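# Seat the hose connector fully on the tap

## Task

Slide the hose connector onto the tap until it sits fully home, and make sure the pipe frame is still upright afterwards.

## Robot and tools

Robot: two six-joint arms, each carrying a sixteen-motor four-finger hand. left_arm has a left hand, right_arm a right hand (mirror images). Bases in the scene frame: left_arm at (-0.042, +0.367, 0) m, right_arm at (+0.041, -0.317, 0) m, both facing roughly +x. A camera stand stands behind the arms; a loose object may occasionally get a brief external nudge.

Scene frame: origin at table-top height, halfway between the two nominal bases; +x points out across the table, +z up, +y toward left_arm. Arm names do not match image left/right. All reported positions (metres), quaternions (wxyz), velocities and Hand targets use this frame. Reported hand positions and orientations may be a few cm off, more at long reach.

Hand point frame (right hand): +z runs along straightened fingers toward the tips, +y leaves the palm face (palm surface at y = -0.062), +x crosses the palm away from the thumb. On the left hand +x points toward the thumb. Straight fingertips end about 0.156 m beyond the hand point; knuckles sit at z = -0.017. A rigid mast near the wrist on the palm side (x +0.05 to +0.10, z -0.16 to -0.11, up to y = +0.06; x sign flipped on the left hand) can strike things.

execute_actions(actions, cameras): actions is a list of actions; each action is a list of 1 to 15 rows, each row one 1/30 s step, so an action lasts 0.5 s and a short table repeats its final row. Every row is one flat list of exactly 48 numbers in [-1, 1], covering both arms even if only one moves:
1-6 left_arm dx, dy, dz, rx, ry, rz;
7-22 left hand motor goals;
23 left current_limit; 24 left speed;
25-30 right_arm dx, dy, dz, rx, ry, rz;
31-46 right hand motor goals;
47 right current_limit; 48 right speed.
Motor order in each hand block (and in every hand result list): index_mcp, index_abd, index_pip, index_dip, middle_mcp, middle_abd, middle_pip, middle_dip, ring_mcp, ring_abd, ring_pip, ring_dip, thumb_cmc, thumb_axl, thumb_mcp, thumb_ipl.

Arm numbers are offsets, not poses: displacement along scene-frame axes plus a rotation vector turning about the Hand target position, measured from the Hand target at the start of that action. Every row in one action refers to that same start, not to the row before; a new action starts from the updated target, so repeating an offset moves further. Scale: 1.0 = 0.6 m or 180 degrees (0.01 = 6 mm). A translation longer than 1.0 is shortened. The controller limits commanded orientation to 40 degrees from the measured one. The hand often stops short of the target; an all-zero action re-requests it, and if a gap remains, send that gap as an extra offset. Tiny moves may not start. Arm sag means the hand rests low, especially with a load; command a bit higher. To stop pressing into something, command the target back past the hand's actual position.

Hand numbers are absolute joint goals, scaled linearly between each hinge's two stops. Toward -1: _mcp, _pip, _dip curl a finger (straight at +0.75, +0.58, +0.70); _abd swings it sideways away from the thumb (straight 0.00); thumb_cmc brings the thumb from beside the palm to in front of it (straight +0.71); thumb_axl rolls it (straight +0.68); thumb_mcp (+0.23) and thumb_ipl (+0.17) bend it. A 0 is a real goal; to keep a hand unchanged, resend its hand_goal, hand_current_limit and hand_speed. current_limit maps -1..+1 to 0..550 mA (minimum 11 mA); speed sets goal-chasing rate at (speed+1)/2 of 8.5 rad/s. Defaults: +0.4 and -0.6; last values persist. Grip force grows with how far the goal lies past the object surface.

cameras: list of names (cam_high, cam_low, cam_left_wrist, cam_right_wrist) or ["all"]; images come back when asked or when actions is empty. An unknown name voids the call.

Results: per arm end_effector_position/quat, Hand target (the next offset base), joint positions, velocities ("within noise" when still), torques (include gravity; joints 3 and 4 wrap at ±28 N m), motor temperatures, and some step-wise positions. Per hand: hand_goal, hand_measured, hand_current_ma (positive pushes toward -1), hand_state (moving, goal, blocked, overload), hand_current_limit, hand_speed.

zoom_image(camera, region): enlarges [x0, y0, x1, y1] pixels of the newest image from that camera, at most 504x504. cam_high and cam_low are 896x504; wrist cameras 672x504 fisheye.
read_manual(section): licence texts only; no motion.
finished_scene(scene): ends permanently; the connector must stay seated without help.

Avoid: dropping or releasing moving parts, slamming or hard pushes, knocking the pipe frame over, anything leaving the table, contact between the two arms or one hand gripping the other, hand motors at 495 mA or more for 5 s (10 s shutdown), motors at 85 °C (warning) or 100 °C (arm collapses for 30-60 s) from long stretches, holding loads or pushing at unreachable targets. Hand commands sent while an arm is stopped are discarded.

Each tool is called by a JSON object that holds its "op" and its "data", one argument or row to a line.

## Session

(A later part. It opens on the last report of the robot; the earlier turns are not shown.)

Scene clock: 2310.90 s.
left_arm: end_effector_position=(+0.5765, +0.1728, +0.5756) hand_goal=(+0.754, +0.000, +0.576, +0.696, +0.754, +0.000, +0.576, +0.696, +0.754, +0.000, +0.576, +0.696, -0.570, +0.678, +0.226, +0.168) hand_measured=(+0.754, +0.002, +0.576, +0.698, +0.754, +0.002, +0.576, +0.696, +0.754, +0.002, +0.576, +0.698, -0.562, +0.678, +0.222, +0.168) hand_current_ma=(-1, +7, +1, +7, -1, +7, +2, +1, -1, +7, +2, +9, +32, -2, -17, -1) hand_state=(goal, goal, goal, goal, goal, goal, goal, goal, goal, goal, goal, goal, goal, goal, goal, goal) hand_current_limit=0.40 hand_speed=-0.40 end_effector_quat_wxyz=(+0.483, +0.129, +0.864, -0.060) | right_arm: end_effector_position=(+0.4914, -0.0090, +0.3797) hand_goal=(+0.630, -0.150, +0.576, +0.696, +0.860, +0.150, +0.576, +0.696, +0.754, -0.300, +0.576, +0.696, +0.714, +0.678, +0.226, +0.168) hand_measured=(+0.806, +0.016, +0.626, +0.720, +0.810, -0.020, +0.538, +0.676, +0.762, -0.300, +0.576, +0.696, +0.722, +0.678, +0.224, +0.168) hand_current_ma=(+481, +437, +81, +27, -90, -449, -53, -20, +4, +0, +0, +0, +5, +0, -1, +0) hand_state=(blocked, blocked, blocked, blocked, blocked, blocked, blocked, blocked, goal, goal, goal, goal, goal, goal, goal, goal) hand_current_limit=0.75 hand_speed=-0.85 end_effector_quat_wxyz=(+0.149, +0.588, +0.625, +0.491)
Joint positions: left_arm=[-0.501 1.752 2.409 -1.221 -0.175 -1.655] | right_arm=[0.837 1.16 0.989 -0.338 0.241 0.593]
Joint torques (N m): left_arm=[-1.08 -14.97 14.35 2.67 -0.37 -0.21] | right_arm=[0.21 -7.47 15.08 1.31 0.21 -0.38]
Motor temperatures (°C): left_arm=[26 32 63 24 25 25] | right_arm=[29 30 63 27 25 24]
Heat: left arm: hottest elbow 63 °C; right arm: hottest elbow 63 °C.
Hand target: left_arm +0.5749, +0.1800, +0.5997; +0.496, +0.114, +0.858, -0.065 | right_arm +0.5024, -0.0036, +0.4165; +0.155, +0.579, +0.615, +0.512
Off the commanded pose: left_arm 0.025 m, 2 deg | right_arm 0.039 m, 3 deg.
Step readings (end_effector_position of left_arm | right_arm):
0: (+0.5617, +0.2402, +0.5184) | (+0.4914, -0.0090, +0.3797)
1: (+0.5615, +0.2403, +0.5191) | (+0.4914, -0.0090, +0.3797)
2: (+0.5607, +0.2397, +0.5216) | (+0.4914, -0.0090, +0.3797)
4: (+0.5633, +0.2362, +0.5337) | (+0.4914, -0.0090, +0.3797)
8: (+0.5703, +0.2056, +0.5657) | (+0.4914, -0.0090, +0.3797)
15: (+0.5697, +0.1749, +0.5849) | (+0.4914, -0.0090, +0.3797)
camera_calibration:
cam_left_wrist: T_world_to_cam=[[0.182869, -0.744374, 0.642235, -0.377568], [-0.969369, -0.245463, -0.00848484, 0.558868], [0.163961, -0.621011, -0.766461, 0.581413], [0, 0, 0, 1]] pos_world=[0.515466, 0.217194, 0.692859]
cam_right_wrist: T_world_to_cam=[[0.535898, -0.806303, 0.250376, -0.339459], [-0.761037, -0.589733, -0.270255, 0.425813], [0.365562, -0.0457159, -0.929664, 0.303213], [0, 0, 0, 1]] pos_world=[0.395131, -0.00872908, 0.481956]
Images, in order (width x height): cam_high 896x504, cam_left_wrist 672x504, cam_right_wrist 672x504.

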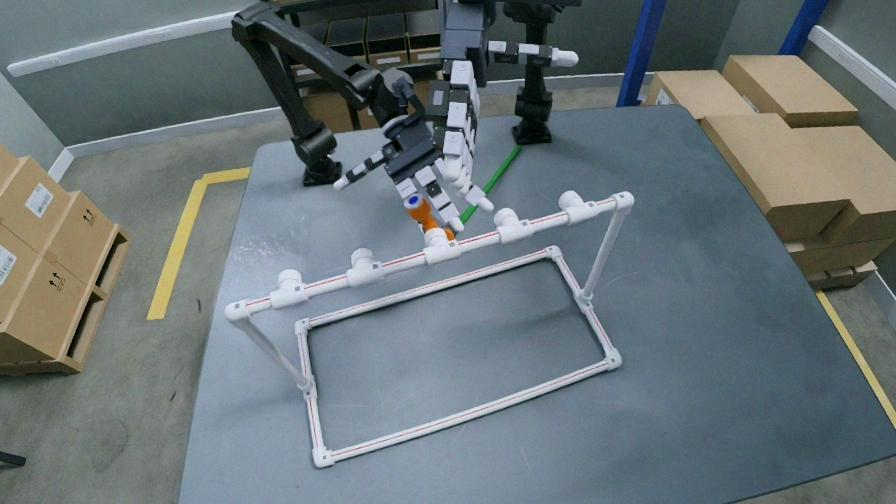

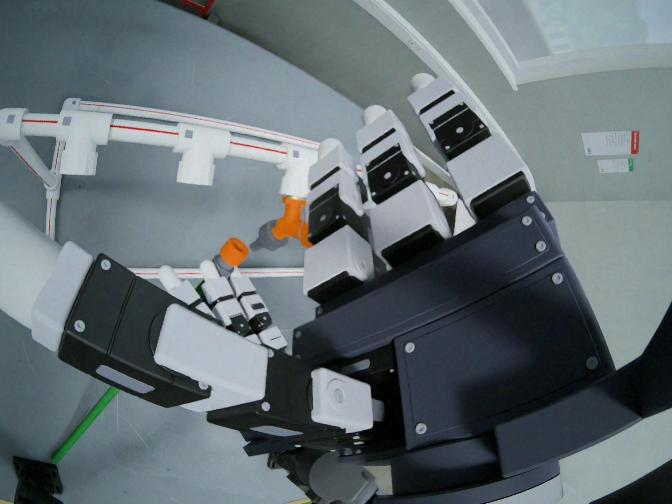

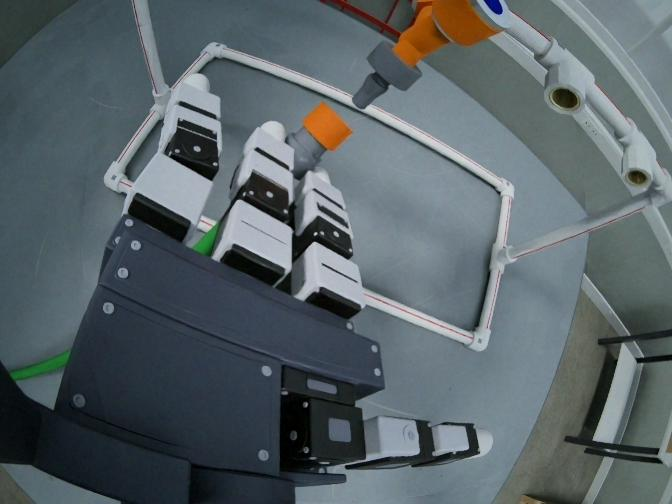

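{"op": "execute_actions", "data": {
  "actions": [
    [[-0.175,0.1,-0.05,0.1093,0.0488,-0.1022,0.754,0.12,0.576,0.696,0.754,-0.12,0.576,0.696,0.754,-0.25,0.576,0.696,0.714,0.678,0.226,0.168,0.4,-0.4,0,0,0,0,0,0,0.63,-0.15,0.576,0.696,0.86,0.15,0.576,0.696,0.754,-0.3,0.576,0.696,0.714,0.678,0.226,0.168,0.75,-0.85]],
    [[-0.1667,0.05,-0.1167,0.1093,0.0488,-0.1022,0.754,0.12,0.576,0.696,0.754,-0.12,0.576,0.696,0.754,-0.25,0.576,0.696,0.714,0.678,0.226,0.168,0.4,-0.4,0,0,0,0,0,0,0.63,-0.15,0.576,0.696,0.86,0.15,0.576,0.696,0.754,-0.3,0.576,0.696,0.714,0.678,0.226,0.168,0.75,-0.85]],
    [[-0.0667,-0.0833,-0.1667,0.0632,0.0589,-0.1464,0.754,0.12,0.576,0.696,0.754,-0.12,0.576,0.696,0.754,-0.25,0.576,0.696,0.714,0.678,0.226,0.168,0.4,-0.4,0,0,0,0,0,0,0.63,-0.15,0.576,0.696,0.86,0.15,0.576,0.696,0.754,-0.3,0.576,0.696,0.714,0.678,0.226,0.168,0.75,-0.85]],
    [[-0.0167,-0.0833,-0.1333,0.0632,0.0589,-0.1464,0.754,0.12,0.576,0.696,0.754,-0.12,0.576,0.696,0.754,-0.25,0.576,0.696,0.714,0.678,0.226,0.168,0.4,-0.4,0,0,0,0,0,0,0.63,-0.15,0.576,0.696,0.86,0.15,0.576,0.696,0.754,-0.3,0.576,0.696,0.714,0.678,0.226,0.168,0.75,-0.85]]
  ],
  "cameras": ["all"]
}}

Scene clock: 2452.37 s.
left_arm: end_effector_position=(+0.3189, +0.1726, +0.3081) hand_goal=(+0.754, +0.120, +0.576, +0.696, +0.754, -0.120, +0.576, +0.696, +0.754, -0.250, +0.576, +0.696, +0.714, +0.678, +0.226, +0.168) hand_measured=(+0.754, +0.120, +0.576, +0.698, +0.754, -0.116, +0.576, +0.696, +0.754, -0.246, +0.576, +0.698, +0.714, +0.678, +0.222, +0.168) hand_current_ma=(+1, +2, +1, +7, +1, +10, +2, +1, +1, +11, +2, +9, +3, -2, -17, -1) hand_state=(goal, goal, goal, goal, goal, goal, goal, goal, goal, goal, goal, goal, goal, goal, goal, goal) hand_current_limit=0.40 hand_speed=-0.40 end_effector_quat_wxyz=(+0.002, +0.856, +0.516, +0.001) | right_arm: end_effector_position=(+0.4914, -0.0090, +0.3797) hand_goal=(+0.630, -0.150, +0.576, +0.696, +0.860, +0.150, +0.576, +0.696, +0.754, -0.300, +0.576, +0.696, +0.714, +0.678, +0.226, +0.168) hand_measured=(+0.806, +0.016, +0.626, +0.720, +0.810, -0.020, +0.538, +0.676, +0.762, -0.300, +0.576, +0.696, +0.722, +0.678, +0.224, +0.168) hand_current_ma=(+481, +437, +81, +27, -90, -449, -53, -20, +4, +0, +0, +0, +5, +0, -1, +0) hand_state=(blocked, blocked, blocked, blocked, blocked, blocked, blocked, blocked, goal, goal, goal, goal, goal, goal, goal, goal) hand_current_limit=0.75 hand_speed=-0.85 end_effector_quat_wxyz=(+0.149, +0.588, +0.625, +0.491)
Joint positions: left_arm=[-0.589 1.194 1.319 -1.691 0.001 -0.08] | right_arm=[0.837 1.16 0.989 -0.338 0.241 0.593]
Joint torques (N m): left_arm=[-1.96 -7.47 11.47 0.83 -0.27 -0.11] | right_arm=[0.15 -7.59 15.04 1.47 0.2 -0.4]
Motor temperatures (°C): left_arm=[26 33 64 24 25 25] | right_arm=[28 30 66 27 25 24]
Heat: left arm: hottest elbow 64 °C; right arm: hottest elbow 66 °C.
Hand target: left_arm +0.3199, +0.1699, +0.3198; +0.001, +0.861, +0.508, +0.000 | right_arm +0.5024, -0.0036, +0.4165; +0.155, +0.579, +0.615, +0.512
Off the commanded pose: left_arm 0.012 m, 1 deg | right_arm 0.039 m, 3 deg.
joint sent to its limit (left arm) — joint 4 (wrist pitch), lower limit. The joint targets still meet the commanded pose.
Step readings (end_effector_position of left_arm | right_arm):
0: (+0.5765, +0.1728, +0.5756) | (+0.4914, -0.0090, +0.3797)
1: (+0.5762, +0.1727, +0.5751) | (+0.4914, -0.0090, +0.3797)
2: (+0.5733, +0.1731, +0.5728) | (+0.4914, -0.0090, +0.3797)
4: (+0.5557, +0.1818, +0.5557) | (+0.4914, -0.0090, +0.3797)
8: (+0.5110, +0.2049, +0.5330) | (+0.4914, -0.0090, +0.3797)
15: (+0.4671, +0.2337, +0.5573) | (+0.4914, -0.0090, +0.3797)
16: (+0.4633, +0.2366, +0.5610) | (+0.4914, -0.0090, +0.3797)
17: (+0.4580, +0.2391, +0.5607) | (+0.4914, -0.0090, +0.3797)
19: (+0.4351, +0.2480, +0.5432) | (+0.4914, -0.0090, +0.3797)
23: (+0.3899, +0.2666, +0.4981) | (+0.4914, -0.0090, +0.3797)
30: (+0.3690, +0.2746, +0.4850) | (+0.4914, -0.0090, +0.3797)
31: (+0.3680, +0.2741, +0.4853) | (+0.4914, -0.0090, +0.3797)
32: (+0.3663, +0.2708, +0.4818) | (+0.4914, -0.0090, +0.3797)
34: (+0.3556, +0.2622, +0.4614) | (+0.4914, -0.0090, +0.3797)
38: (+0.3322, +0.2421, +0.4068) | (+0.4914, -0.0090, +0.3797)
45: (+0.3287, +0.2258, +0.3853) | (+0.4914, -0.0090, +0.3797)
46: (+0.3289, +0.2246, +0.3855) | (+0.4914, -0.0090, +0.3797)
47: (+0.3287, +0.2218, +0.3837) | (+0.4914, -0.0090, +0.3797)
49: (+0.3247, +0.2141, +0.3734) | (+0.4914, -0.0090, +0.3797)
53: (+0.3146, +0.1958, +0.3362) | (+0.4914, -0.0090, +0.3797)
60: (+0.3197, +0.1772, +0.3080) | (+0.4914, -0.0090, +0.3797)
camera_calibration:
cam_left_wrist: T_world_to_cam=[[-0.929126, -0.369405, 0.0162466, 0.32389], [-0.241124, 0.638613, 0.730775, -0.30568], [-0.280327, 0.675065, -0.682425, 0.31045], [0, 0, 0, 1]] pos_world=[0.314256, 0.105284, 0.42998]
cam_right_wrist: T_world_to_cam=[[0.535898, -0.806303, 0.250376, -0.339459], [-0.761037, -0.589733, -0.270255, 0.425813], [0.365562, -0.0457159, -0.929664, 0.303213], [0, 0, 0, 1]] pos_world=[0.395131, -0.00872908, 0.481956]

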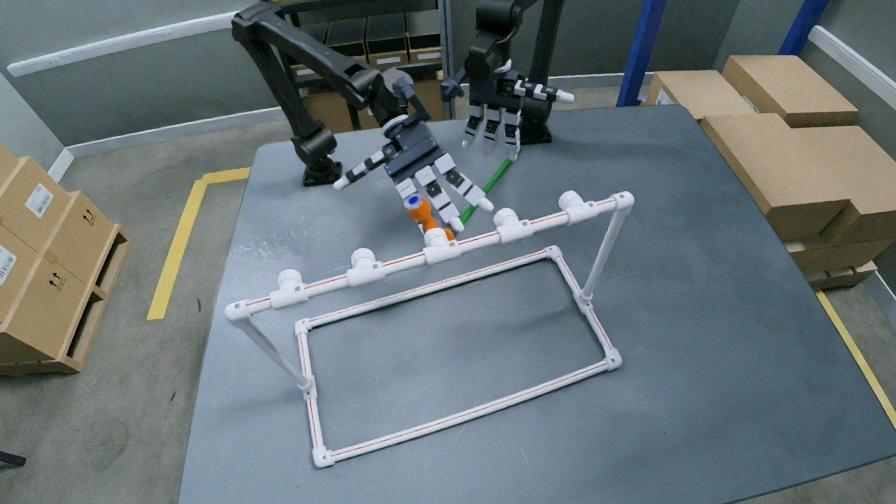

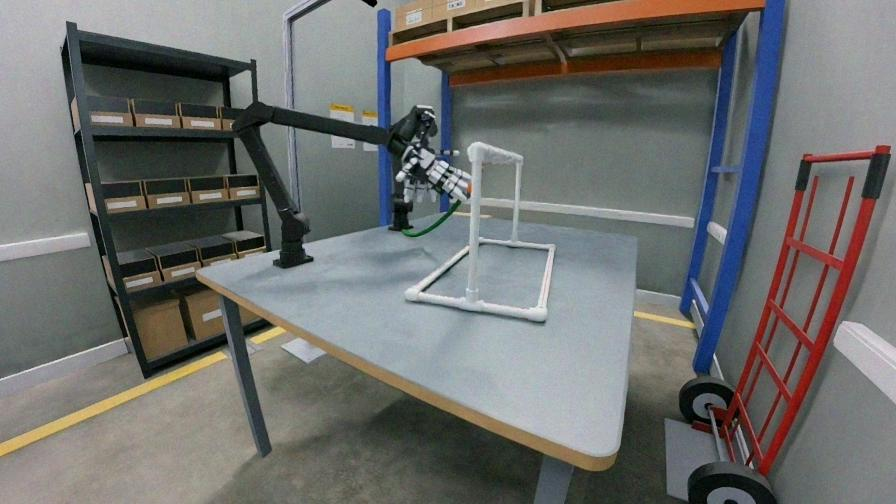

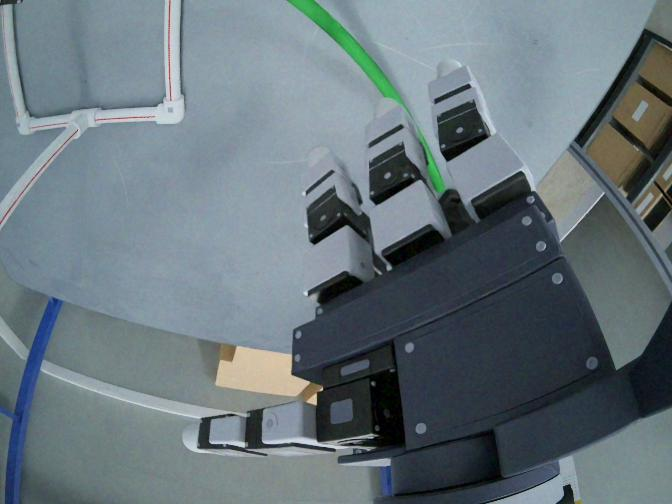

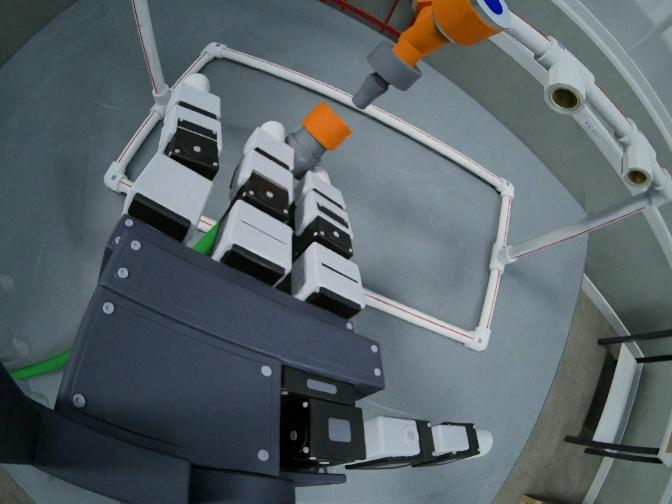

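{"op": "execute_actions", "data": {
  "actions": [
    [[-0.0117,-0.05,-0.0833,0,0,0,0.754,0.12,0.576,0.696,0.754,-0.12,0.576,0.696,0.754,-0.25,0.576,0.696,0.714,0.678,0.226,0.168,0.4,-0.4,0,0,0,0,0,0,0.63,-0.15,0.576,0.696,0.86,0.15,0.576,0.696,0.754,-0.3,0.576,0.696,0.714,0.678,0.226,0.168,0.75,-0.85]],
    [[0,0,-0.13,0,0,0,0.754,0.12,0.576,0.696,0.754,-0.12,0.576,0.696,0.754,-0.25,0.576,0.696,0.714,0.678,0.226,0.168,0.4,-0.4,0,0,0,0,0,0,0.63,-0.15,0.576,0.696,0.86,0.15,0.576,0.696,0.754,-0.3,0.576,0.696,0.714,0.678,0.226,0.168,0.75,-0.85]]
  ],
  "cameras": ["cam_left_wrist"]
}}

Scene clock: 2482.53 s.
left_arm: end_effector_position=(+0.3072, +0.1451, +0.1821) hand_goal=(+0.754, +0.120, +0.576, +0.696, +0.754, -0.120, +0.576, +0.696, +0.754, -0.250, +0.576, +0.696, +0.714, +0.678, +0.226, +0.168) hand_measured=(+0.752, +0.120, +0.576, +0.698, +0.754, -0.116, +0.576, +0.696, +0.752, -0.246, +0.576, +0.698, +0.714, +0.678, +0.222, +0.168) hand_current_ma=(-3, +2, +1, +7, -3, +9, +2, +1, -3, +11, +2, +9, +3, -2, -17, -1) hand_state=(goal, goal, goal, goal, goal, goal, goal, goal, goal, goal, goal, goal, goal, goal, goal, goal) hand_current_limit=0.40 hand_speed=-0.40 end_effector_quat_wxyz=(-0.013, +0.863, +0.504, -0.006) | right_arm: end_effector_position=(+0.4914, -0.0090, +0.3797) hand_goal=(+0.630, -0.150, +0.576, +0.696, +0.860, +0.150, +0.576, +0.696, +0.754, -0.300, +0.576, +0.696, +0.714, +0.678, +0.226, +0.168) hand_measured=(+0.806, +0.016, +0.626, +0.720, +0.810, -0.020, +0.538, +0.676, +0.762, -0.300, +0.576, +0.696, +0.722, +0.678, +0.224, +0.168) hand_current_ma=(+481, +437, +81, +27, -90, -449, -53, -20, +4, +0, +0, +0, +5, +0, -1, +0) hand_state=(blocked, blocked, blocked, blocked, blocked, blocked, blocked, blocked, goal, goal, goal, goal, goal, goal, goal, goal) hand_current_limit=0.75 hand_speed=-0.85 end_effector_quat_wxyz=(+0.149, +0.588, +0.625, +0.491)
Joint positions: left_arm=[-0.672 1.244 1.036 -1.392 0.001 -0.135] | right_arm=[0.837 1.16 0.989 -0.338 0.241 0.593]
Joint torques (N m): left_arm=[-2.14 -7.77 10.69 1.47 -0.16 -0.32] | right_arm=[0.09 -7.18 15.05 1.46 0.2 -0.39]
Motor temperatures (°C): left_arm=[26 31 62 24 25 25] | right_arm=[28 30 66 27 25 24]
Heat: left arm: hottest elbow 62 °C; right arm: hottest elbow 66 °C.
Hand target: left_arm +0.3129, +0.1399, +0.1918; +0.001, +0.861, +0.508, +0.000 | right_arm +0.5024, -0.0036, +0.4165; +0.155, +0.579, +0.615, +0.512
Off the commanded pose: left_arm 0.012 m, 2 deg | right_arm 0.039 m, 3 deg.
Step readings (end_effector_position of left_arm | right_arm):
0: (+0.3189, +0.1726, +0.3081) | (+0.4914, -0.0090, +0.3797)
1: (+0.3189, +0.1726, +0.3081) | (+0.4914, -0.0090, +0.3797)
2: (+0.3183, +0.1713, +0.3067) | (+0.4914, -0.0090, +0.3797)
4: (+0.3180, +0.1661, +0.3004) | (+0.4914, -0.0090, +0.3797)
8: (+0.3093, +0.1518, +0.2761) | (+0.4914, -0.0090, +0.3797)
15: (+0.3085, +0.1433, +0.2633) | (+0.4914, -0.0090, +0.3797)
16: (+0.3088, +0.1432, +0.2628) | (+0.4914, -0.0090, +0.3797)
17: (+0.3099, +0.1425, +0.2596) | (+0.4914, -0.0090, +0.3797)
19: (+0.3119, +0.1411, +0.2449) | (+0.4914, -0.0090, +0.3797)
23: (+0.3037, +0.1475, +0.1991) | (+0.4914, -0.0090, +0.3797)
30: (+0.3060, +0.1459, +0.1816) | (+0.4914, -0.0090, +0.3797)
camera_calibration:
cam_left_wrist: T_world_to_cam=[[-0.938202, -0.344303, 0.0351013, 0.300625], [-0.203048, 0.629734, 0.749804, -0.212786], [-0.280264, 0.696341, -0.660728, 0.232715], [0, 0, 0, 1]] pos_world=[0.304063, 0.0754558, 0.302757]
Images, in order (width x height): cam_left_wrist 672x504.

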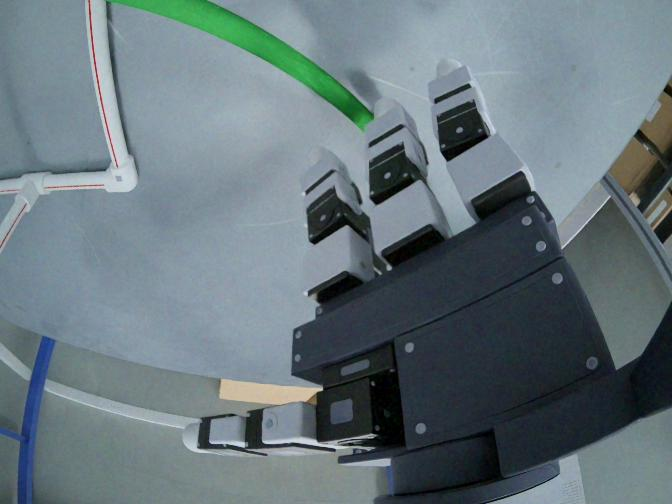

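{"op": "execute_actions", "data": {
  "actions": [
    [[-0.004,-0.002,-0.085,0,0,0,0.754,0.12,0.576,0.696,0.754,-0.12,0.576,0.696,0.754,-0.25,0.576,0.696,0.714,0.678,0.226,0.168,0.4,-0.4,0,0,0,0,0,0,0.63,-0.15,0.576,0.696,0.86,0.15,0.576,0.696,0.754,-0.3,0.576,0.696,0.714,0.678,0.226,0.168,0.75,-0.85]]
  ],
  "cameras": ["cam_left_wrist"]
}}

{"op": "zoom_image", "data": {
  "camera": "cam_left_wrist",
  "region": [280, 60, 480, 230]
}}

Scene clock: 2513.17 s.
left_arm: end_effector_position=(+0.3067, +0.1459, +0.1353) hand_goal=(+0.754, +0.120, +0.576, +0.696, +0.754, -0.120, +0.576, +0.696, +0.754, -0.250, +0.576, +0.696, +0.714, +0.678, +0.226, +0.168) hand_measured=(+0.752, +0.120, +0.576, +0.698, +0.752, -0.118, +0.576, +0.696, +0.752, -0.246, +0.576, +0.698, +0.714, +0.678, +0.222, +0.168) hand_current_ma=(-4, +2, +1, +7, -3, +8, +2, +1, -4, +11, +2, +9, +3, -2, -17, -1) hand_state=(goal, goal, goal, goal, goal, goal, goal, goal, goal, goal, goal, goal, goal, goal, goal, goal) hand_current_limit=0.40 hand_speed=-0.40 end_effector_quat_wxyz=(-0.009, +0.862, +0.507, -0.004) | right_arm: end_effector_position=(+0.4914, -0.0090, +0.3797) hand_goal=(+0.630, -0.150, +0.576, +0.696, +0.860, +0.150, +0.576, +0.696, +0.754, -0.300, +0.576, +0.696, +0.714, +0.678, +0.226, +0.168) hand_measured=(+0.806, +0.016, +0.626, +0.720, +0.810, -0.020, +0.538, +0.676, +0.762, -0.300, +0.576, +0.696, +0.722, +0.678, +0.224, +0.168) hand_current_ma=(+481, +437, +81, +27, -90, -449, -53, -20, +4, +0, +0, +0, +5, +0, -1, +0) hand_state=(blocked, blocked, blocked, blocked, blocked, blocked, blocked, blocked, goal, goal, goal, goal, goal, goal, goal, goal) hand_current_limit=0.75 hand_speed=-0.85 end_effector_quat_wxyz=(+0.149, +0.588, +0.625, +0.491)
Joint positions: left_arm=[-0.672 1.272 0.931 -1.249 0.001 -0.142] | right_arm=[0.837 1.16 0.989 -0.338 0.24 0.593]
Joint torques (N m): left_arm=[-2.84 -7.47 9.94 1.69 -0.16 -0.29] | right_arm=[-0.09 -7.59 15.1 1.54 0.22 -0.41]
Motor temperatures (°C): left_arm=[26 31 62 24 25 25] | right_arm=[28 30 67 27 25 24]
Heat: left arm: hottest elbow 62 °C; right arm: hottest elbow 67 °C.
Hand target: left_arm +0.3104, +0.1389, +0.1407; +0.000, +0.861, +0.508, +0.000 | right_arm +0.5023, -0.0036, +0.4165; +0.155, +0.579, +0.615, +0.512
Off the commanded pose: left_arm 0.010 m, 1 deg | right_arm 0.039 m, 3 deg.
Step readings (end_effector_position of left_arm | right_arm):
0: (+0.3072, +0.1451, +0.1821) | (+0.4914, -0.0090, +0.3797)
1: (+0.3073, +0.1450, +0.1820) | (+0.4914, -0.0090, +0.3797)
2: (+0.3081, +0.1444, +0.1806) | (+0.4914, -0.0090, +0.3797)
4: (+0.3108, +0.1425, +0.1736) | (+0.4914, -0.0090, +0.3797)
8: (+0.3061, +0.1462, +0.1483) | (+0.4914, -0.0090, +0.3797)
15: (+0.3060, +0.1464, +0.1351) | (+0.4914, -0.0090, +0.3797)
camera_calibration:
cam_left_wrist: T_world_to_cam=[[-0.936207, -0.350185, 0.0297855, 0.303043], [-0.212928, 0.632591, 0.744641, -0.175055], [-0.279604, 0.690796, -0.6668, 0.202514], [0, 0, 0, 1]] pos_world=[0.30306, 0.0769634, 0.256364]
Images, in order (width x height): cam_left_wrist 672x504.

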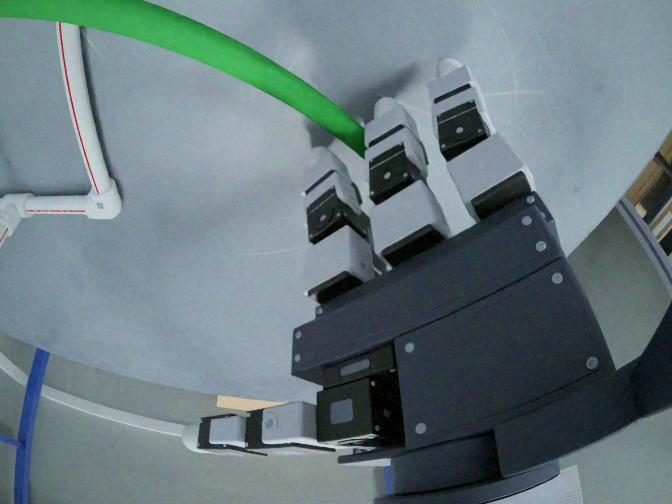

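Scaled by 2.520 from the camera's 672x504 image, which has a finer 960x720 frame.

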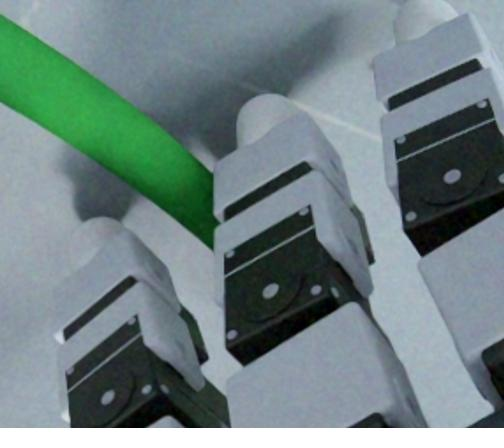

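{"op": "execute_actions", "data": {
  "actions": [
    [[0,0,0,0,0,0,0.754,-0.16,0.576,0.696,0.754,0.16,0.576,0.696,0.754,-0.25,0.576,0.696,0.714,0.678,0.226,0.168,0.4,-0.85,0,0,0,0,0,0,0.63,-0.15,0.576,0.696,0.86,0.15,0.576,0.696,0.754,-0.3,0.576,0.696,0.714,0.678,0.226,0.168,0.75,-0.85]],
    [[0,0,0,0,0,0,0.754,-0.16,0.576,0.696,0.754,0.16,0.576,0.696,0.754,-0.25,0.576,0.696,0.714,0.678,0.226,0.168,0.4,-0.85,0,0,0,0,0,0,0.63,-0.15,0.576,0.696,0.86,0.15,0.576,0.696,0.754,-0.3,0.576,0.696,0.714,0.678,0.226,0.168,0.75,-0.85]]
  ],
  "cameras": ["cam_left_wrist"]
}}

{"op": "zoom_image", "data": {
  "camera": "cam_left_wrist",
  "region": [280, 60, 480, 230]
}}

Scene clock: 2526.87 s.
left_arm: end_effector_position=(+0.3067, +0.1459, +0.1353) hand_goal=(+0.754, -0.160, +0.576, +0.696, +0.754, +0.160, +0.576, +0.696, +0.754, -0.250, +0.576, +0.696, +0.714, +0.678, +0.226, +0.168) hand_measured=(+0.752, +0.020, +0.576, +0.698, +0.752, -0.024, +0.576, +0.696, +0.752, -0.246, +0.576, +0.698, +0.714, +0.678, +0.222, +0.168) hand_current_ma=(-4, +385, +1, +7, -3, -385, +2, +1, -4, +11, +2, +9, +3, -2, -17, -1) hand_state=(goal, blocked, goal, goal, goal, blocked, goal, goal, goal, goal, goal, goal, goal, goal, goal, goal) hand_current_limit=0.40 hand_speed=-0.85 end_effector_quat_wxyz=(-0.009, +0.862, +0.507, -0.004) | right_arm: end_effector_position=(+0.4915, -0.0091, +0.3797) hand_goal=(+0.630, -0.150, +0.576, +0.696, +0.860, +0.150, +0.576, +0.696, +0.754, -0.300, +0.576, +0.696, +0.714, +0.678, +0.226, +0.168) hand_measured=(+0.806, +0.016, +0.626, +0.720, +0.810, -0.020, +0.538, +0.676, +0.762, -0.300, +0.576, +0.696, +0.722, +0.678, +0.224, +0.168) hand_current_ma=(+481, +437, +81, +27, -90, -449, -53, -20, +4, +0, +0, +0, +5, +0, -1, +0) hand_state=(blocked, blocked, blocked, blocked, blocked, blocked, blocked, blocked, goal, goal, goal, goal, goal, goal, goal, goal) hand_current_limit=0.75 hand_speed=-0.85 end_effector_quat_wxyz=(+0.149, +0.588, +0.625, +0.491)
Joint positions: left_arm=[-0.672 1.272 0.931 -1.249 0.001 -0.142] | right_arm=[0.836 1.16 0.989 -0.338 0.24 0.593]
Joint torques (N m): left_arm=[-2.78 -7.3 9.94 1.61 -0.17 -0.33] | right_arm=[0.21 -7.3 15.08 1.62 0.2 -0.4]
Motor temperatures (°C): left_arm=[26 31 61 24 25 25] | right_arm=[28 30 67 27 25 24]
Heat: left arm: hottest elbow 61 °C; right arm: hottest elbow 67 °C.
Hand target: left_arm +0.3104, +0.1389, +0.1407; +0.000, +0.861, +0.508, +0.000 | right_arm +0.5023, -0.0035, +0.4165; +0.154, +0.579, +0.615, +0.512
Off the commanded pose: left_arm 0.010 m, 1 deg | right_arm 0.039 m, 3 deg.
Step readings (end_effector_position of left_arm | right_arm):
0: (+0.3067, +0.1459, +0.1353) | (+0.4914, -0.0090, +0.3797)
1: (+0.3067, +0.1459, +0.1353) | (+0.4914, -0.0090, +0.3797)
2: (+0.3067, +0.1459, +0.1353) | (+0.4914, -0.0090, +0.3797)
4: (+0.3067, +0.1459, +0.1353) | (+0.4914, -0.0090, +0.3797)
8: (+0.3067, +0.1459, +0.1353) | (+0.4915, -0.0091, +0.3797)
15: (+0.3067, +0.1459, +0.1353) | (+0.4915, -0.0091, +0.3797)
16: (+0.3067, +0.1459, +0.1353) | (+0.4915, -0.0091, +0.3797)
17: (+0.3067, +0.1459, +0.1353) | (+0.4915, -0.0091, +0.3797)
19: (+0.3067, +0.1459, +0.1353) | (+0.4915, -0.0091, +0.3797)
23: (+0.3067, +0.1459, +0.1353) | (+0.4915, -0.0091, +0.3797)
30: (+0.3067, +0.1459, +0.1353) | (+0.4915, -0.0091, +0.3797)
camera_calibration:
cam_left_wrist: T_world_to_cam=[[-0.936207, -0.350185, 0.0297855, 0.303043], [-0.212928, 0.632591, 0.744641, -0.175055], [-0.279604, 0.690796, -0.6668, 0.202514], [0, 0, 0, 1]] pos_world=[0.30306, 0.0769634, 0.256364]
Images, in order (width x height): cam_left_wrist 672x504.

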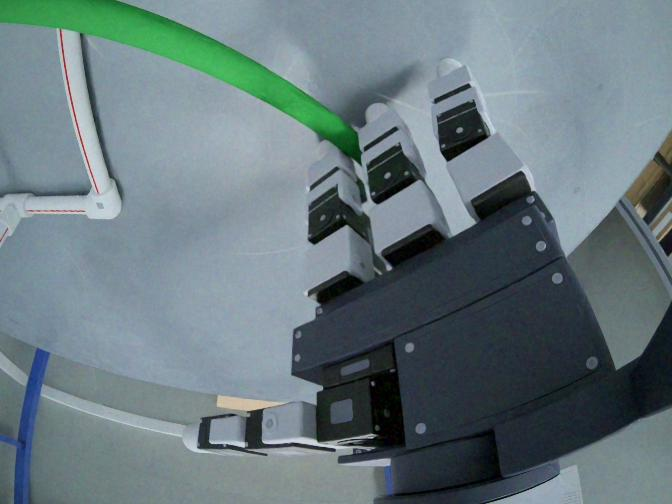

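Scaled by 2.520 from the camera's 672x504 image, which has a finer 960x720 frame.

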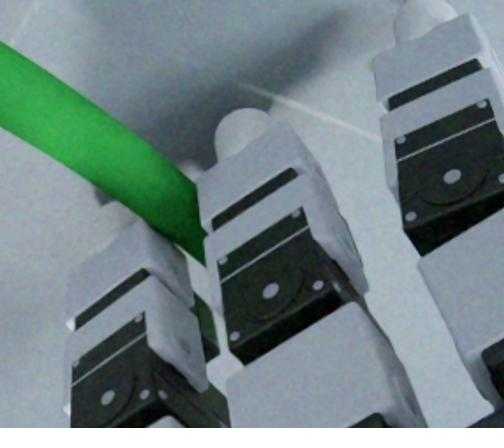

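{"op": "execute_actions", "data": {
  "actions": [
    [[0.06,-0.025,0.005,0,0,0,0.754,-0.16,0.576,0.696,0.754,0.16,0.576,0.696,0.754,-0.25,0.576,0.696,0.714,0.678,0.226,0.168,0.4,-0.85,0,0,0,0,0,0,0.63,-0.15,0.576,0.696,0.86,0.15,0.576,0.696,0.754,-0.3,0.576,0.696,0.714,0.678,0.226,0.168,0.75,-0.85]],
    [[0.06,-0.025,0,0,0,0,0.754,-0.16,0.576,0.696,0.754,0.16,0.576,0.696,0.754,-0.25,0.576,0.696,0.714,0.678,0.226,0.168,0.4,-0.85,0,0,0,0,0,0,0.63,-0.15,0.576,0.696,0.86,0.15,0.576,0.696,0.754,-0.3,0.576,0.696,0.714,0.678,0.226,0.168,0.75,-0.85]]
  ],
  "cameras": ["all"]
}}

{"op": "zoom_image", "data": {
  "camera": "cam_high",
  "region": [420, 210, 465, 245]
}}

{"op": "zoom_image", "data": {
  "camera": "cam_right_wrist",
  "region": [220, 0, 460, 200]
}}

Scene clock: 2557.57 s.
left_arm: end_effector_position=(+0.3463, +0.1252, +0.1221) hand_goal=(+0.754, -0.160, +0.576, +0.696, +0.754, +0.160, +0.576, +0.696, +0.754, -0.250, +0.576, +0.696, +0.714, +0.678, +0.226, +0.168) hand_measured=(+0.834, +0.016, +0.626, +0.722, +0.824, -0.024, +0.632, +0.720, +0.762, -0.248, +0.580, +0.698, +0.714, +0.678, +0.222, +0.168) hand_current_ma=(+371, +385, +211, +98, +325, -385, +235, +92, +31, +5, +16, +9, +2, -2, -17, -1) hand_state=(blocked, blocked, blocked, blocked, blocked, blocked, blocked, blocked, goal, goal, goal, goal, goal, goal, goal, goal) hand_current_limit=0.40 hand_speed=-0.85 end_effector_quat_wxyz=(-0.037, +0.859, +0.510, -0.019) | right_arm: end_effector_position=(+0.4938, -0.0110, +0.3831) hand_goal=(+0.630, -0.150, +0.576, +0.696, +0.860, +0.150, +0.576, +0.696, +0.754, -0.300, +0.576, +0.696, +0.714, +0.678, +0.226, +0.168) hand_measured=(+0.784, +0.018, +0.626, +0.720, +0.808, -0.020, +0.536, +0.674, +0.762, -0.300, +0.576, +0.696, +0.722, +0.678, +0.224, +0.168) hand_current_ma=(+481, +446, +81, +27, -95, -450, -56, -22, +4, +0, +0, +0, +5, +0, -1, +0) hand_state=(blocked, blocked, blocked, blocked, blocked, blocked, blocked, blocked, goal, goal, goal, goal, goal, goal, goal, goal) hand_current_limit=0.75 hand_speed=-0.85 end_effector_quat_wxyz=(+0.151, +0.589, +0.622, +0.493)
Joint positions: left_arm=[-0.652 1.441 1.068 -1.282 0.005 -0.129] | right_arm=[0.831 1.16 0.994 -0.338 0.241 0.592]
Joint torques (N m): left_arm=[-0.15 -8.12 14.68 2.69 -0.4 0.01] | right_arm=[1.08 -7.36 14.64 1.46 0.15 -0.38]
Motor temperatures (°C): left_arm=[26 30 59 24 25 25] | right_arm=[28 30 68 27 25 24]
Heat: left arm: hottest elbow 59 °C; right arm: hottest elbow 68 °C.
Hand target: left_arm +0.3825, +0.1088, +0.1437; +0.000, +0.861, +0.508, +0.000 | right_arm +0.5023, -0.0034, +0.4164; +0.154, +0.579, +0.615, +0.512
Off the commanded pose: left_arm 0.045 m, 5 deg | right_arm 0.035 m, 3 deg.
Step readings (end_effector_position of left_arm | right_arm):
0: (+0.3067, +0.1459, +0.1353) | (+0.4915, -0.0091, +0.3797)
1: (+0.3067, +0.1459, +0.1352) | (+0.4915, -0.0091, +0.3797)
2: (+0.3067, +0.1459, +0.1343) | (+0.4915, -0.0091, +0.3797)
4: (+0.3093, +0.1440, +0.1317) | (+0.4915, -0.0091, +0.3797)
8: (+0.3199, +0.1368, +0.1274) | (+0.4916, -0.0091, +0.3800)
15: (+0.3234, +0.1354, +0.1271) | (+0.4922, -0.0096, +0.3802)
16: (+0.3236, +0.1352, +0.1272) | (+0.4922, -0.0096, +0.3802)
17: (+0.3246, +0.1349, +0.1272) | (+0.4922, -0.0096, +0.3802)
19: (+0.3306, +0.1324, +0.1264) | (+0.4926, -0.0101, +0.3805)
23: (+0.3432, +0.1272, +0.1229) | (+0.4937, -0.0111, +0.3824)
30: (+0.3460, +0.1256, +0.1222) | (+0.4938, -0.0110, +0.3831)
camera_calibration:
cam_left_wrist: T_world_to_cam=[[-0.930711, -0.359247, 0.0686959, 0.32768], [-0.176311, 0.605218, 0.776289, -0.156833], [-0.320456, 0.710389, -0.626623, 0.225947], [0, 0, 0, 1]] pos_world=[0.34973, 0.0521262, 0.24082]
cam_right_wrist: T_world_to_cam=[[0.53049, -0.809734, 0.250819, -0.34066], [-0.762866, -0.585043, -0.275244, 0.43022], [0.369615, -0.0453272, -0.928079, 0.302758], [0, 0, 0, 1]] pos_world=[0.397013, -0.0104237, 0.484843]

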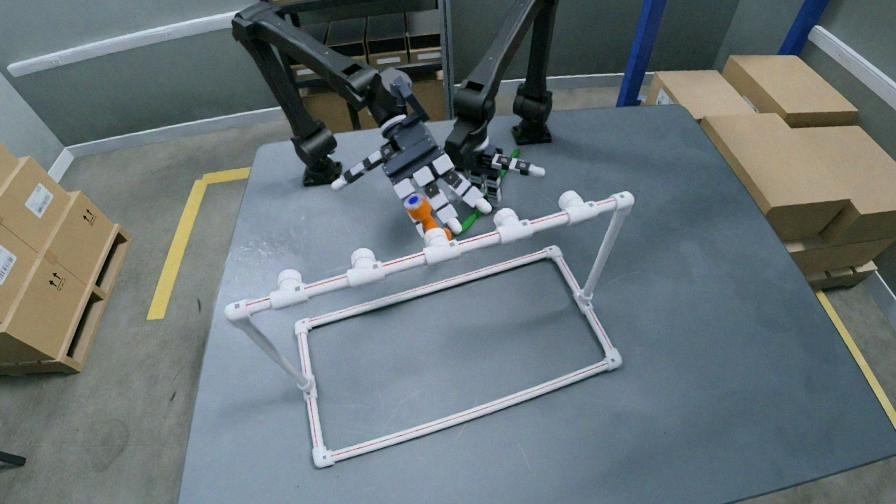

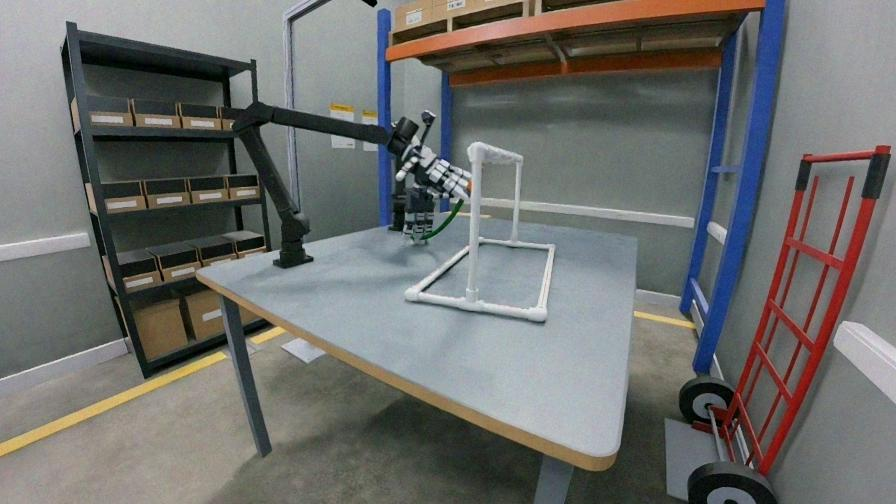

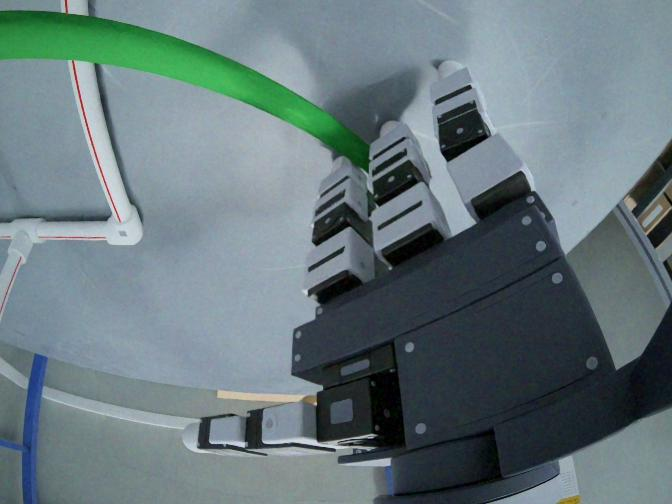

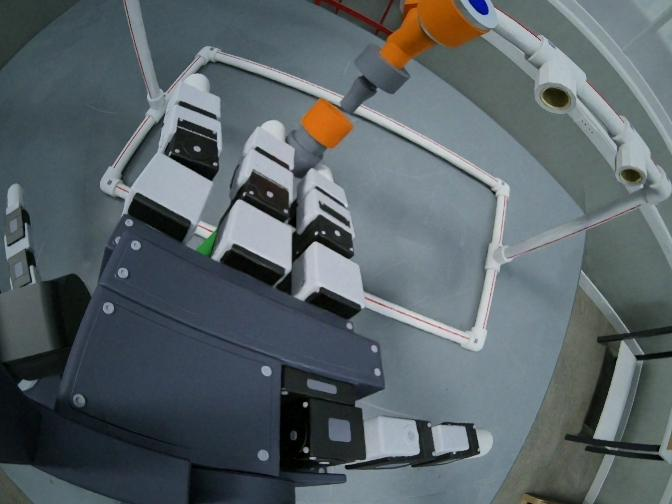

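Scaled by 11.200 from the camera's 896x504 image, which has a finer 1280x720 frame.

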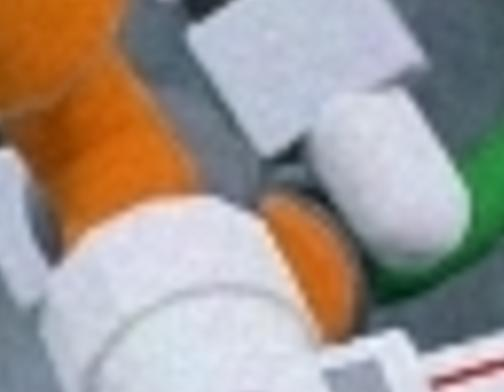

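Scaled by 2.100 from the camera's 672x504 image, which has a finer 960x720 frame.

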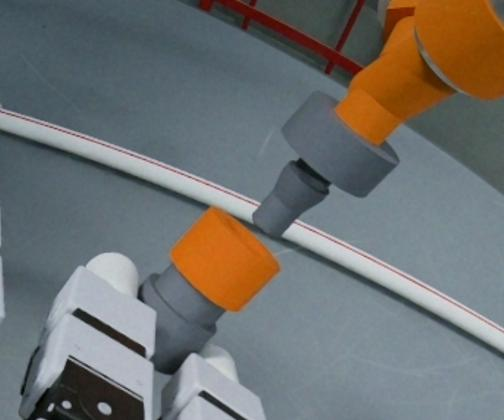

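{"op": "execute_actions", "data": {
  "actions": [
    [[-0.06,0.025,0,0,0,0,0.754,0.12,0.576,0.696,0.754,-0.12,0.576,0.696,0.754,-0.25,0.576,0.696,0.714,0.678,0.226,0.168,0.4,-0.6,0,0,0,0,0,0,0.63,-0.15,0.576,0.696,0.86,0.15,0.576,0.696,0.754,-0.3,0.576,0.696,0.714,0.678,0.226,0.168,0.75,-0.85]],
    [[-0.1,0.053,-0.004,0,0,-0.0165,1.0,0.14,0.576,0.696,1.0,-0.14,0.576,0.696,0.754,-0.25,0.576,0.696,0.714,0.678,0.226,0.168,0.4,-0.6,0,0,0,0,0,0,0.63,-0.15,0.576,0.696,0.86,0.15,0.576,0.696,0.754,-0.3,0.576,0.696,0.714,0.678,0.226,0.168,0.75,-0.85]],
    [[-0.0975,0.053,-0.004,0,0,-0.0165,1.0,0.14,0.576,0.696,1.0,-0.14,0.576,0.696,0.754,-0.25,0.576,0.696,0.714,0.678,0.226,0.168,0.4,-0.6,0,0,0,0,0,0,0.63,-0.15,0.576,0.696,0.86,0.15,0.576,0.696,0.754,-0.3,0.576,0.696,0.714,0.678,0.226,0.168,0.75,-0.85]]
  ],
  "cameras": ["cam_left_wrist","cam_right_wrist"]
}}

Scene clock: 2711.77 s.
left_arm: end_effector_position=(+0.2291, +0.1925, +0.1316) hand_goal=(+1.000, +0.140, +0.576, +0.696, +1.000, -0.140, +0.576, +0.696, +0.754, -0.250, +0.576, +0.696, +0.714, +0.678, +0.226, +0.168) hand_measured=(+0.990, +0.136, +0.572, +0.694, +0.992, -0.138, +0.576, +0.698, +0.750, -0.250, +0.574, +0.696, +0.714, +0.678, +0.222, +0.168) hand_current_ma=(-35, -12, -14, -9, -26, +5, +1, +8, -13, +2, -9, -1, -3, -2, -19, -1) hand_state=(goal, goal, goal, goal, goal, goal, goal, goal, goal, goal, goal, goal, goal, goal, goal, goal) hand_current_limit=0.40 hand_speed=-0.60 end_effector_quat_wxyz=(-0.005, +0.881, +0.473, -0.003) | right_arm: end_effector_position=(+0.4938, -0.0110, +0.3831) hand_goal=(+0.630, -0.150, +0.576, +0.696, +0.860, +0.150, +0.576, +0.696, +0.754, -0.300, +0.576, +0.696, +0.714, +0.678, +0.226, +0.168) hand_measured=(+0.784, +0.018, +0.626, +0.720, +0.808, -0.020, +0.536, +0.674, +0.762, -0.300, +0.576, +0.696, +0.722, +0.678, +0.224, +0.168) hand_current_ma=(+481, +446, +81, +27, -95, -452, -56, -22, +4, +0, +0, +0, +5, +0, -1, +0) hand_state=(blocked, blocked, blocked, blocked, blocked, blocked, blocked, blocked, goal, goal, goal, goal, goal, goal, goal, goal) hand_current_limit=0.75 hand_speed=-0.85 end_effector_quat_wxyz=(+0.151, +0.589, +0.622, +0.493)
Joint positions: left_arm=[-0.686 0.998 0.718 -1.302 0.002 -0.078] | right_arm=[0.831 1.16 0.994 -0.338 0.241 0.592]
Joint torques (N m): left_arm=[-2.78 -4.72 9.99 0.64 -0.2 -0.1] | right_arm=[0.85 -7.36 14.68 1.5 0.16 -0.36]
Motor temperatures (°C): left_arm=[26 30 64 24 25 25] | right_arm=[28 30 69 27 25 24]
Heat: left arm: hottest elbow 64 °C; right arm: hottest elbow 69 °C.
Hand target: left_arm +0.2280, +0.1875, +0.1388; +0.000, +0.886, +0.463, +0.000 | right_arm +0.5023, -0.0034, +0.4164; +0.154, +0.579, +0.615, +0.512
Off the commanded pose: left_arm 0.009 m, 2 deg | right_arm 0.035 m, 3 deg.
Step readings (end_effector_position of left_arm | right_arm):
0: (+0.3463, +0.1252, +0.1221) | (+0.4938, -0.0110, +0.3831)
1: (+0.3463, +0.1252, +0.1221) | (+0.4938, -0.0110, +0.3831)
2: (+0.3463, +0.1252, +0.1223) | (+0.4938, -0.0110, +0.3831)
4: (+0.3460, +0.1253, +0.1239) | (+0.4938, -0.0110, +0.3831)
8: (+0.3462, +0.1255, +0.1310) | (+0.4938, -0.0110, +0.3831)
15: (+0.3441, +0.1270, +0.1348) | (+0.4938, -0.0110, +0.3831)
16: (+0.3435, +0.1275, +0.1342) | (+0.4938, -0.0110, +0.3831)
17: (+0.3414, +0.1290, +0.1329) | (+0.4938, -0.0110, +0.3831)
19: (+0.3290, +0.1372, +0.1286) | (+0.4938, -0.0110, +0.3831)
23: (+0.3016, +0.1536, +0.1345) | (+0.4938, -0.0110, +0.3831)
30: (+0.2894, +0.1602, +0.1363) | (+0.4938, -0.0110, +0.3831)
31: (+0.2888, +0.1604, +0.1358) | (+0.4938, -0.0110, +0.3831)
32: (+0.2861, +0.1617, +0.1342) | (+0.4938, -0.0110, +0.3831)
34: (+0.2738, +0.1686, +0.1300) | (+0.4938, -0.0110, +0.3831)
38: (+0.2409, +0.1888, +0.1237) | (+0.4938, -0.0110, +0.3831)
45: (+0.2300, +0.1921, +0.1319) | (+0.4938, -0.0110, +0.3831)
camera_calibration:
cam_left_wrist: T_world_to_cam=[[-0.960638, -0.276539, 0.0264669, 0.238673], [-0.167383, 0.652211, 0.739327, -0.231801], [-0.221715, 0.705795, -0.672827, 0.130808], [0, 0, 0, 1]] pos_world=[0.219481, 0.124862, 0.25307]
cam_right_wrist: T_world_to_cam=[[0.53049, -0.809734, 0.250819, -0.34066], [-0.762866, -0.585043, -0.275244, 0.43022], [0.369615, -0.0453272, -0.928079, 0.302758], [0, 0, 0, 1]] pos_world=[0.397013, -0.0104237, 0.484843]
Images, in order (width x height): cam_left_wrist 672x504, cam_right_wrist 672x504.

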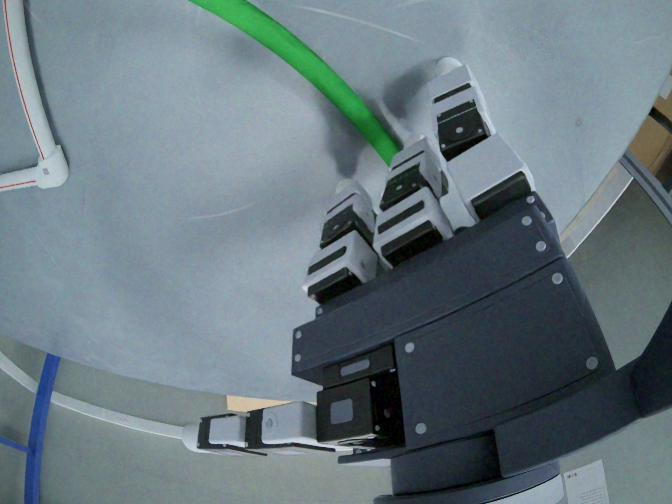

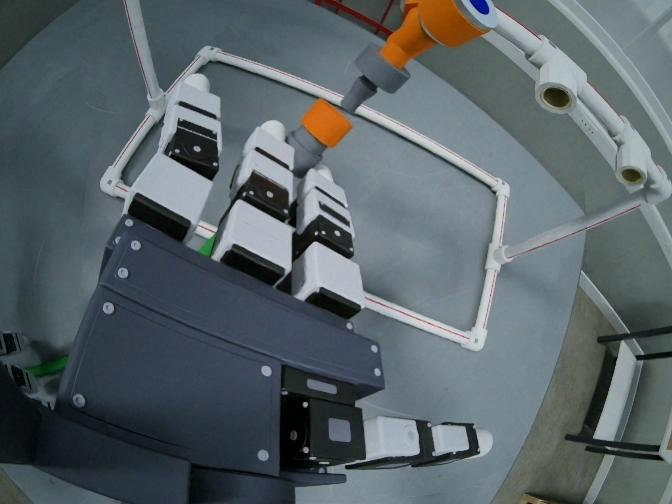

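{"op": "execute_actions", "data": {
  "actions": [
    [[-0.012,-0.019,-0.014,0,0,0,1.0,0.14,0.576,0.696,1.0,-0.14,0.576,0.696,0.754,-0.25,0.576,0.696,0.714,0.678,0.226,0.168,0.4,-0.6,0,0,0,0,0,0,0.63,-0.15,0.576,0.696,0.86,0.15,0.576,0.696,0.754,-0.3,0.576,0.696,0.714,0.678,0.226,0.168,0.75,-0.85]],
    [[0,0,0,0,0,0,1.0,-0.2,0.576,0.696,1.0,0.2,0.576,0.696,0.754,-0.25,0.576,0.696,0.714,0.678,0.226,0.168,0.75,-0.8,0,0,0,0,0,0,0.63,-0.15,0.576,0.696,0.86,0.15,0.576,0.696,0.754,-0.3,0.576,0.696,0.714,0.678,0.226,0.168,0.75,-0.85]],
    [[0,0,0,0,0,0,1.0,-0.2,0.576,0.696,1.0,0.2,0.576,0.696,0.754,-0.25,0.576,0.696,0.714,0.678,0.226,0.168,0.75,-0.8,0,0,0,0,0,0,0.63,-0.15,0.576,0.696,0.86,0.15,0.576,0.696,0.754,-0.3,0.576,0.696,0.714,0.678,0.226,0.168,0.75,-0.85]]
  ],
  "cameras": ["cam_left_wrist"]
}}

Scene clock: 2734.97 s.
left_arm: end_effector_position=(+0.2184, +0.1805, +0.1277) hand_goal=(+1.000, -0.200, +0.576, +0.696, +1.000, +0.200, +0.576, +0.696, +0.754, -0.250, +0.576, +0.696, +0.714, +0.678, +0.226, +0.168) hand_measured=(+0.990, -0.058, +0.572, +0.694, +0.992, +0.064, +0.576, +0.698, +0.750, -0.250, +0.574, +0.696, +0.714, +0.678, +0.222, +0.168) hand_current_ma=(-35, +481, -13, -8, -26, -481, +1, +8, -13, +2, -9, -1, -3, -2, -19, -1) hand_state=(goal, blocked, goal, goal, goal, blocked, goal, goal, goal, goal, goal, goal, goal, goal, goal, goal) hand_current_limit=0.75 hand_speed=-0.80 end_effector_quat_wxyz=(-0.005, +0.887, +0.461, -0.003) | right_arm: end_effector_position=(+0.4938, -0.0110, +0.3831) hand_goal=(+0.630, -0.150, +0.576, +0.696, +0.860, +0.150, +0.576, +0.696, +0.754, -0.300, +0.576, +0.696, +0.714, +0.678, +0.226, +0.168) hand_measured=(+0.784, +0.018, +0.626, +0.720, +0.808, -0.020, +0.536, +0.674, +0.762, -0.300, +0.576, +0.696, +0.722, +0.678, +0.224, +0.168) hand_current_ma=(+481, +446, +81, +27, -95, -452, -56, -22, +4, +0, +0, +0, +5, +0, -1, +0) hand_state=(blocked, blocked, blocked, blocked, blocked, blocked, blocked, blocked, goal, goal, goal, goal, goal, goal, goal, goal) hand_current_limit=0.75 hand_speed=-0.85 end_effector_quat_wxyz=(+0.151, +0.589, +0.622, +0.493)
Joint positions: left_arm=[-0.744 0.998 0.708 -1.293 0.002 -0.109] | right_arm=[0.831 1.16 0.994 -0.338 0.241 0.592]
Joint torques (N m): left_arm=[-2.61 -3.49 9.59 1.54 -0.2 -0.32] | right_arm=[0.5 -7.18 14.69 1.46 0.17 -0.36]
Motor temperatures (°C): left_arm=[26 30 62 24 25 25] | right_arm=[28 30 69 27 25 24]
Heat: left arm: hottest elbow 62 °C; right arm: hottest elbow 69 °C.
Hand target: left_arm +0.2208, +0.1761, +0.1305; +0.001, +0.886, +0.463, +0.000 | right_arm +0.5023, -0.0034, +0.4164; +0.154, +0.579, +0.615, +0.512
Off the commanded pose: left_arm 0.006 m, 1 deg | right_arm 0.035 m, 3 deg.
Step readings (end_effector_position of left_arm | right_arm):
0: (+0.2291, +0.1925, +0.1316) | (+0.4938, -0.0110, +0.3831)
1: (+0.2290, +0.1924, +0.1316) | (+0.4938, -0.0110, +0.3831)
2: (+0.2286, +0.1918, +0.1316) | (+0.4938, -0.0110, +0.3831)
4: (+0.2258, +0.1884, +0.1311) | (+0.4938, -0.0110, +0.3831)
8: (+0.2194, +0.1817, +0.1284) | (+0.4938, -0.0110, +0.3831)
15: (+0.2182, +0.1801, +0.1277) | (+0.4938, -0.0110, +0.3831)
16: (+0.2182, +0.1802, +0.1277) | (+0.4938, -0.0110, +0.3831)
17: (+0.2183, +0.1803, +0.1277) | (+0.4938, -0.0110, +0.3831)
19: (+0.2184, +0.1803, +0.1277) | (+0.4938, -0.0110, +0.3831)
23: (+0.2184, +0.1804, +0.1277) | (+0.4938, -0.0110, +0.3831)
30: (+0.2184, +0.1804, +0.1277) | (+0.4938, -0.0110, +0.3831)
31: (+0.2184, +0.1804, +0.1277) | (+0.4938, -0.0110, +0.3831)
32: (+0.2184, +0.1804, +0.1277) | (+0.4938, -0.0110, +0.3831)
34: (+0.2184, +0.1805, +0.1277) | (+0.4938, -0.0110, +0.3831)
38: (+0.2184, +0.1805, +0.1277) | (+0.4938, -0.0110, +0.3831)
45: (+0.2184, +0.1805, +0.1277) | (+0.4938, -0.0110, +0.3831)
camera_calibration:
cam_left_wrist: T_world_to_cam=[[-0.967753, -0.250447, 0.0270323, 0.221934], [-0.149136, 0.656125, 0.739769, -0.227564], [-0.20301, 0.711882, -0.672317, 0.129142], [0, 0, 0, 1]] pos_world=[0.207056, 0.112959, 0.24917]
Images, in order (width x height): cam_left_wrist 672x504.

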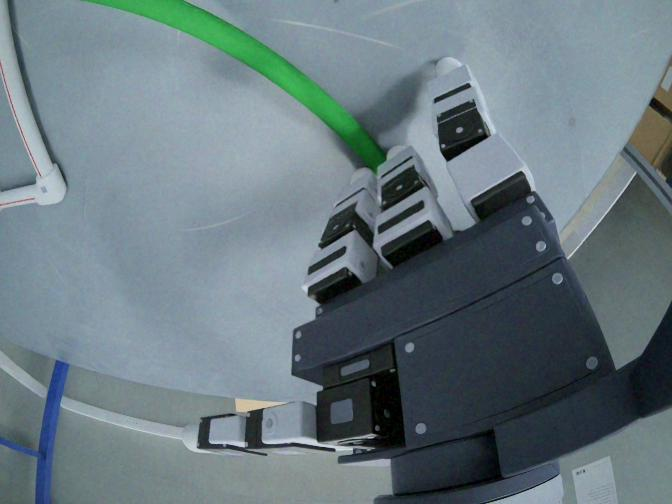

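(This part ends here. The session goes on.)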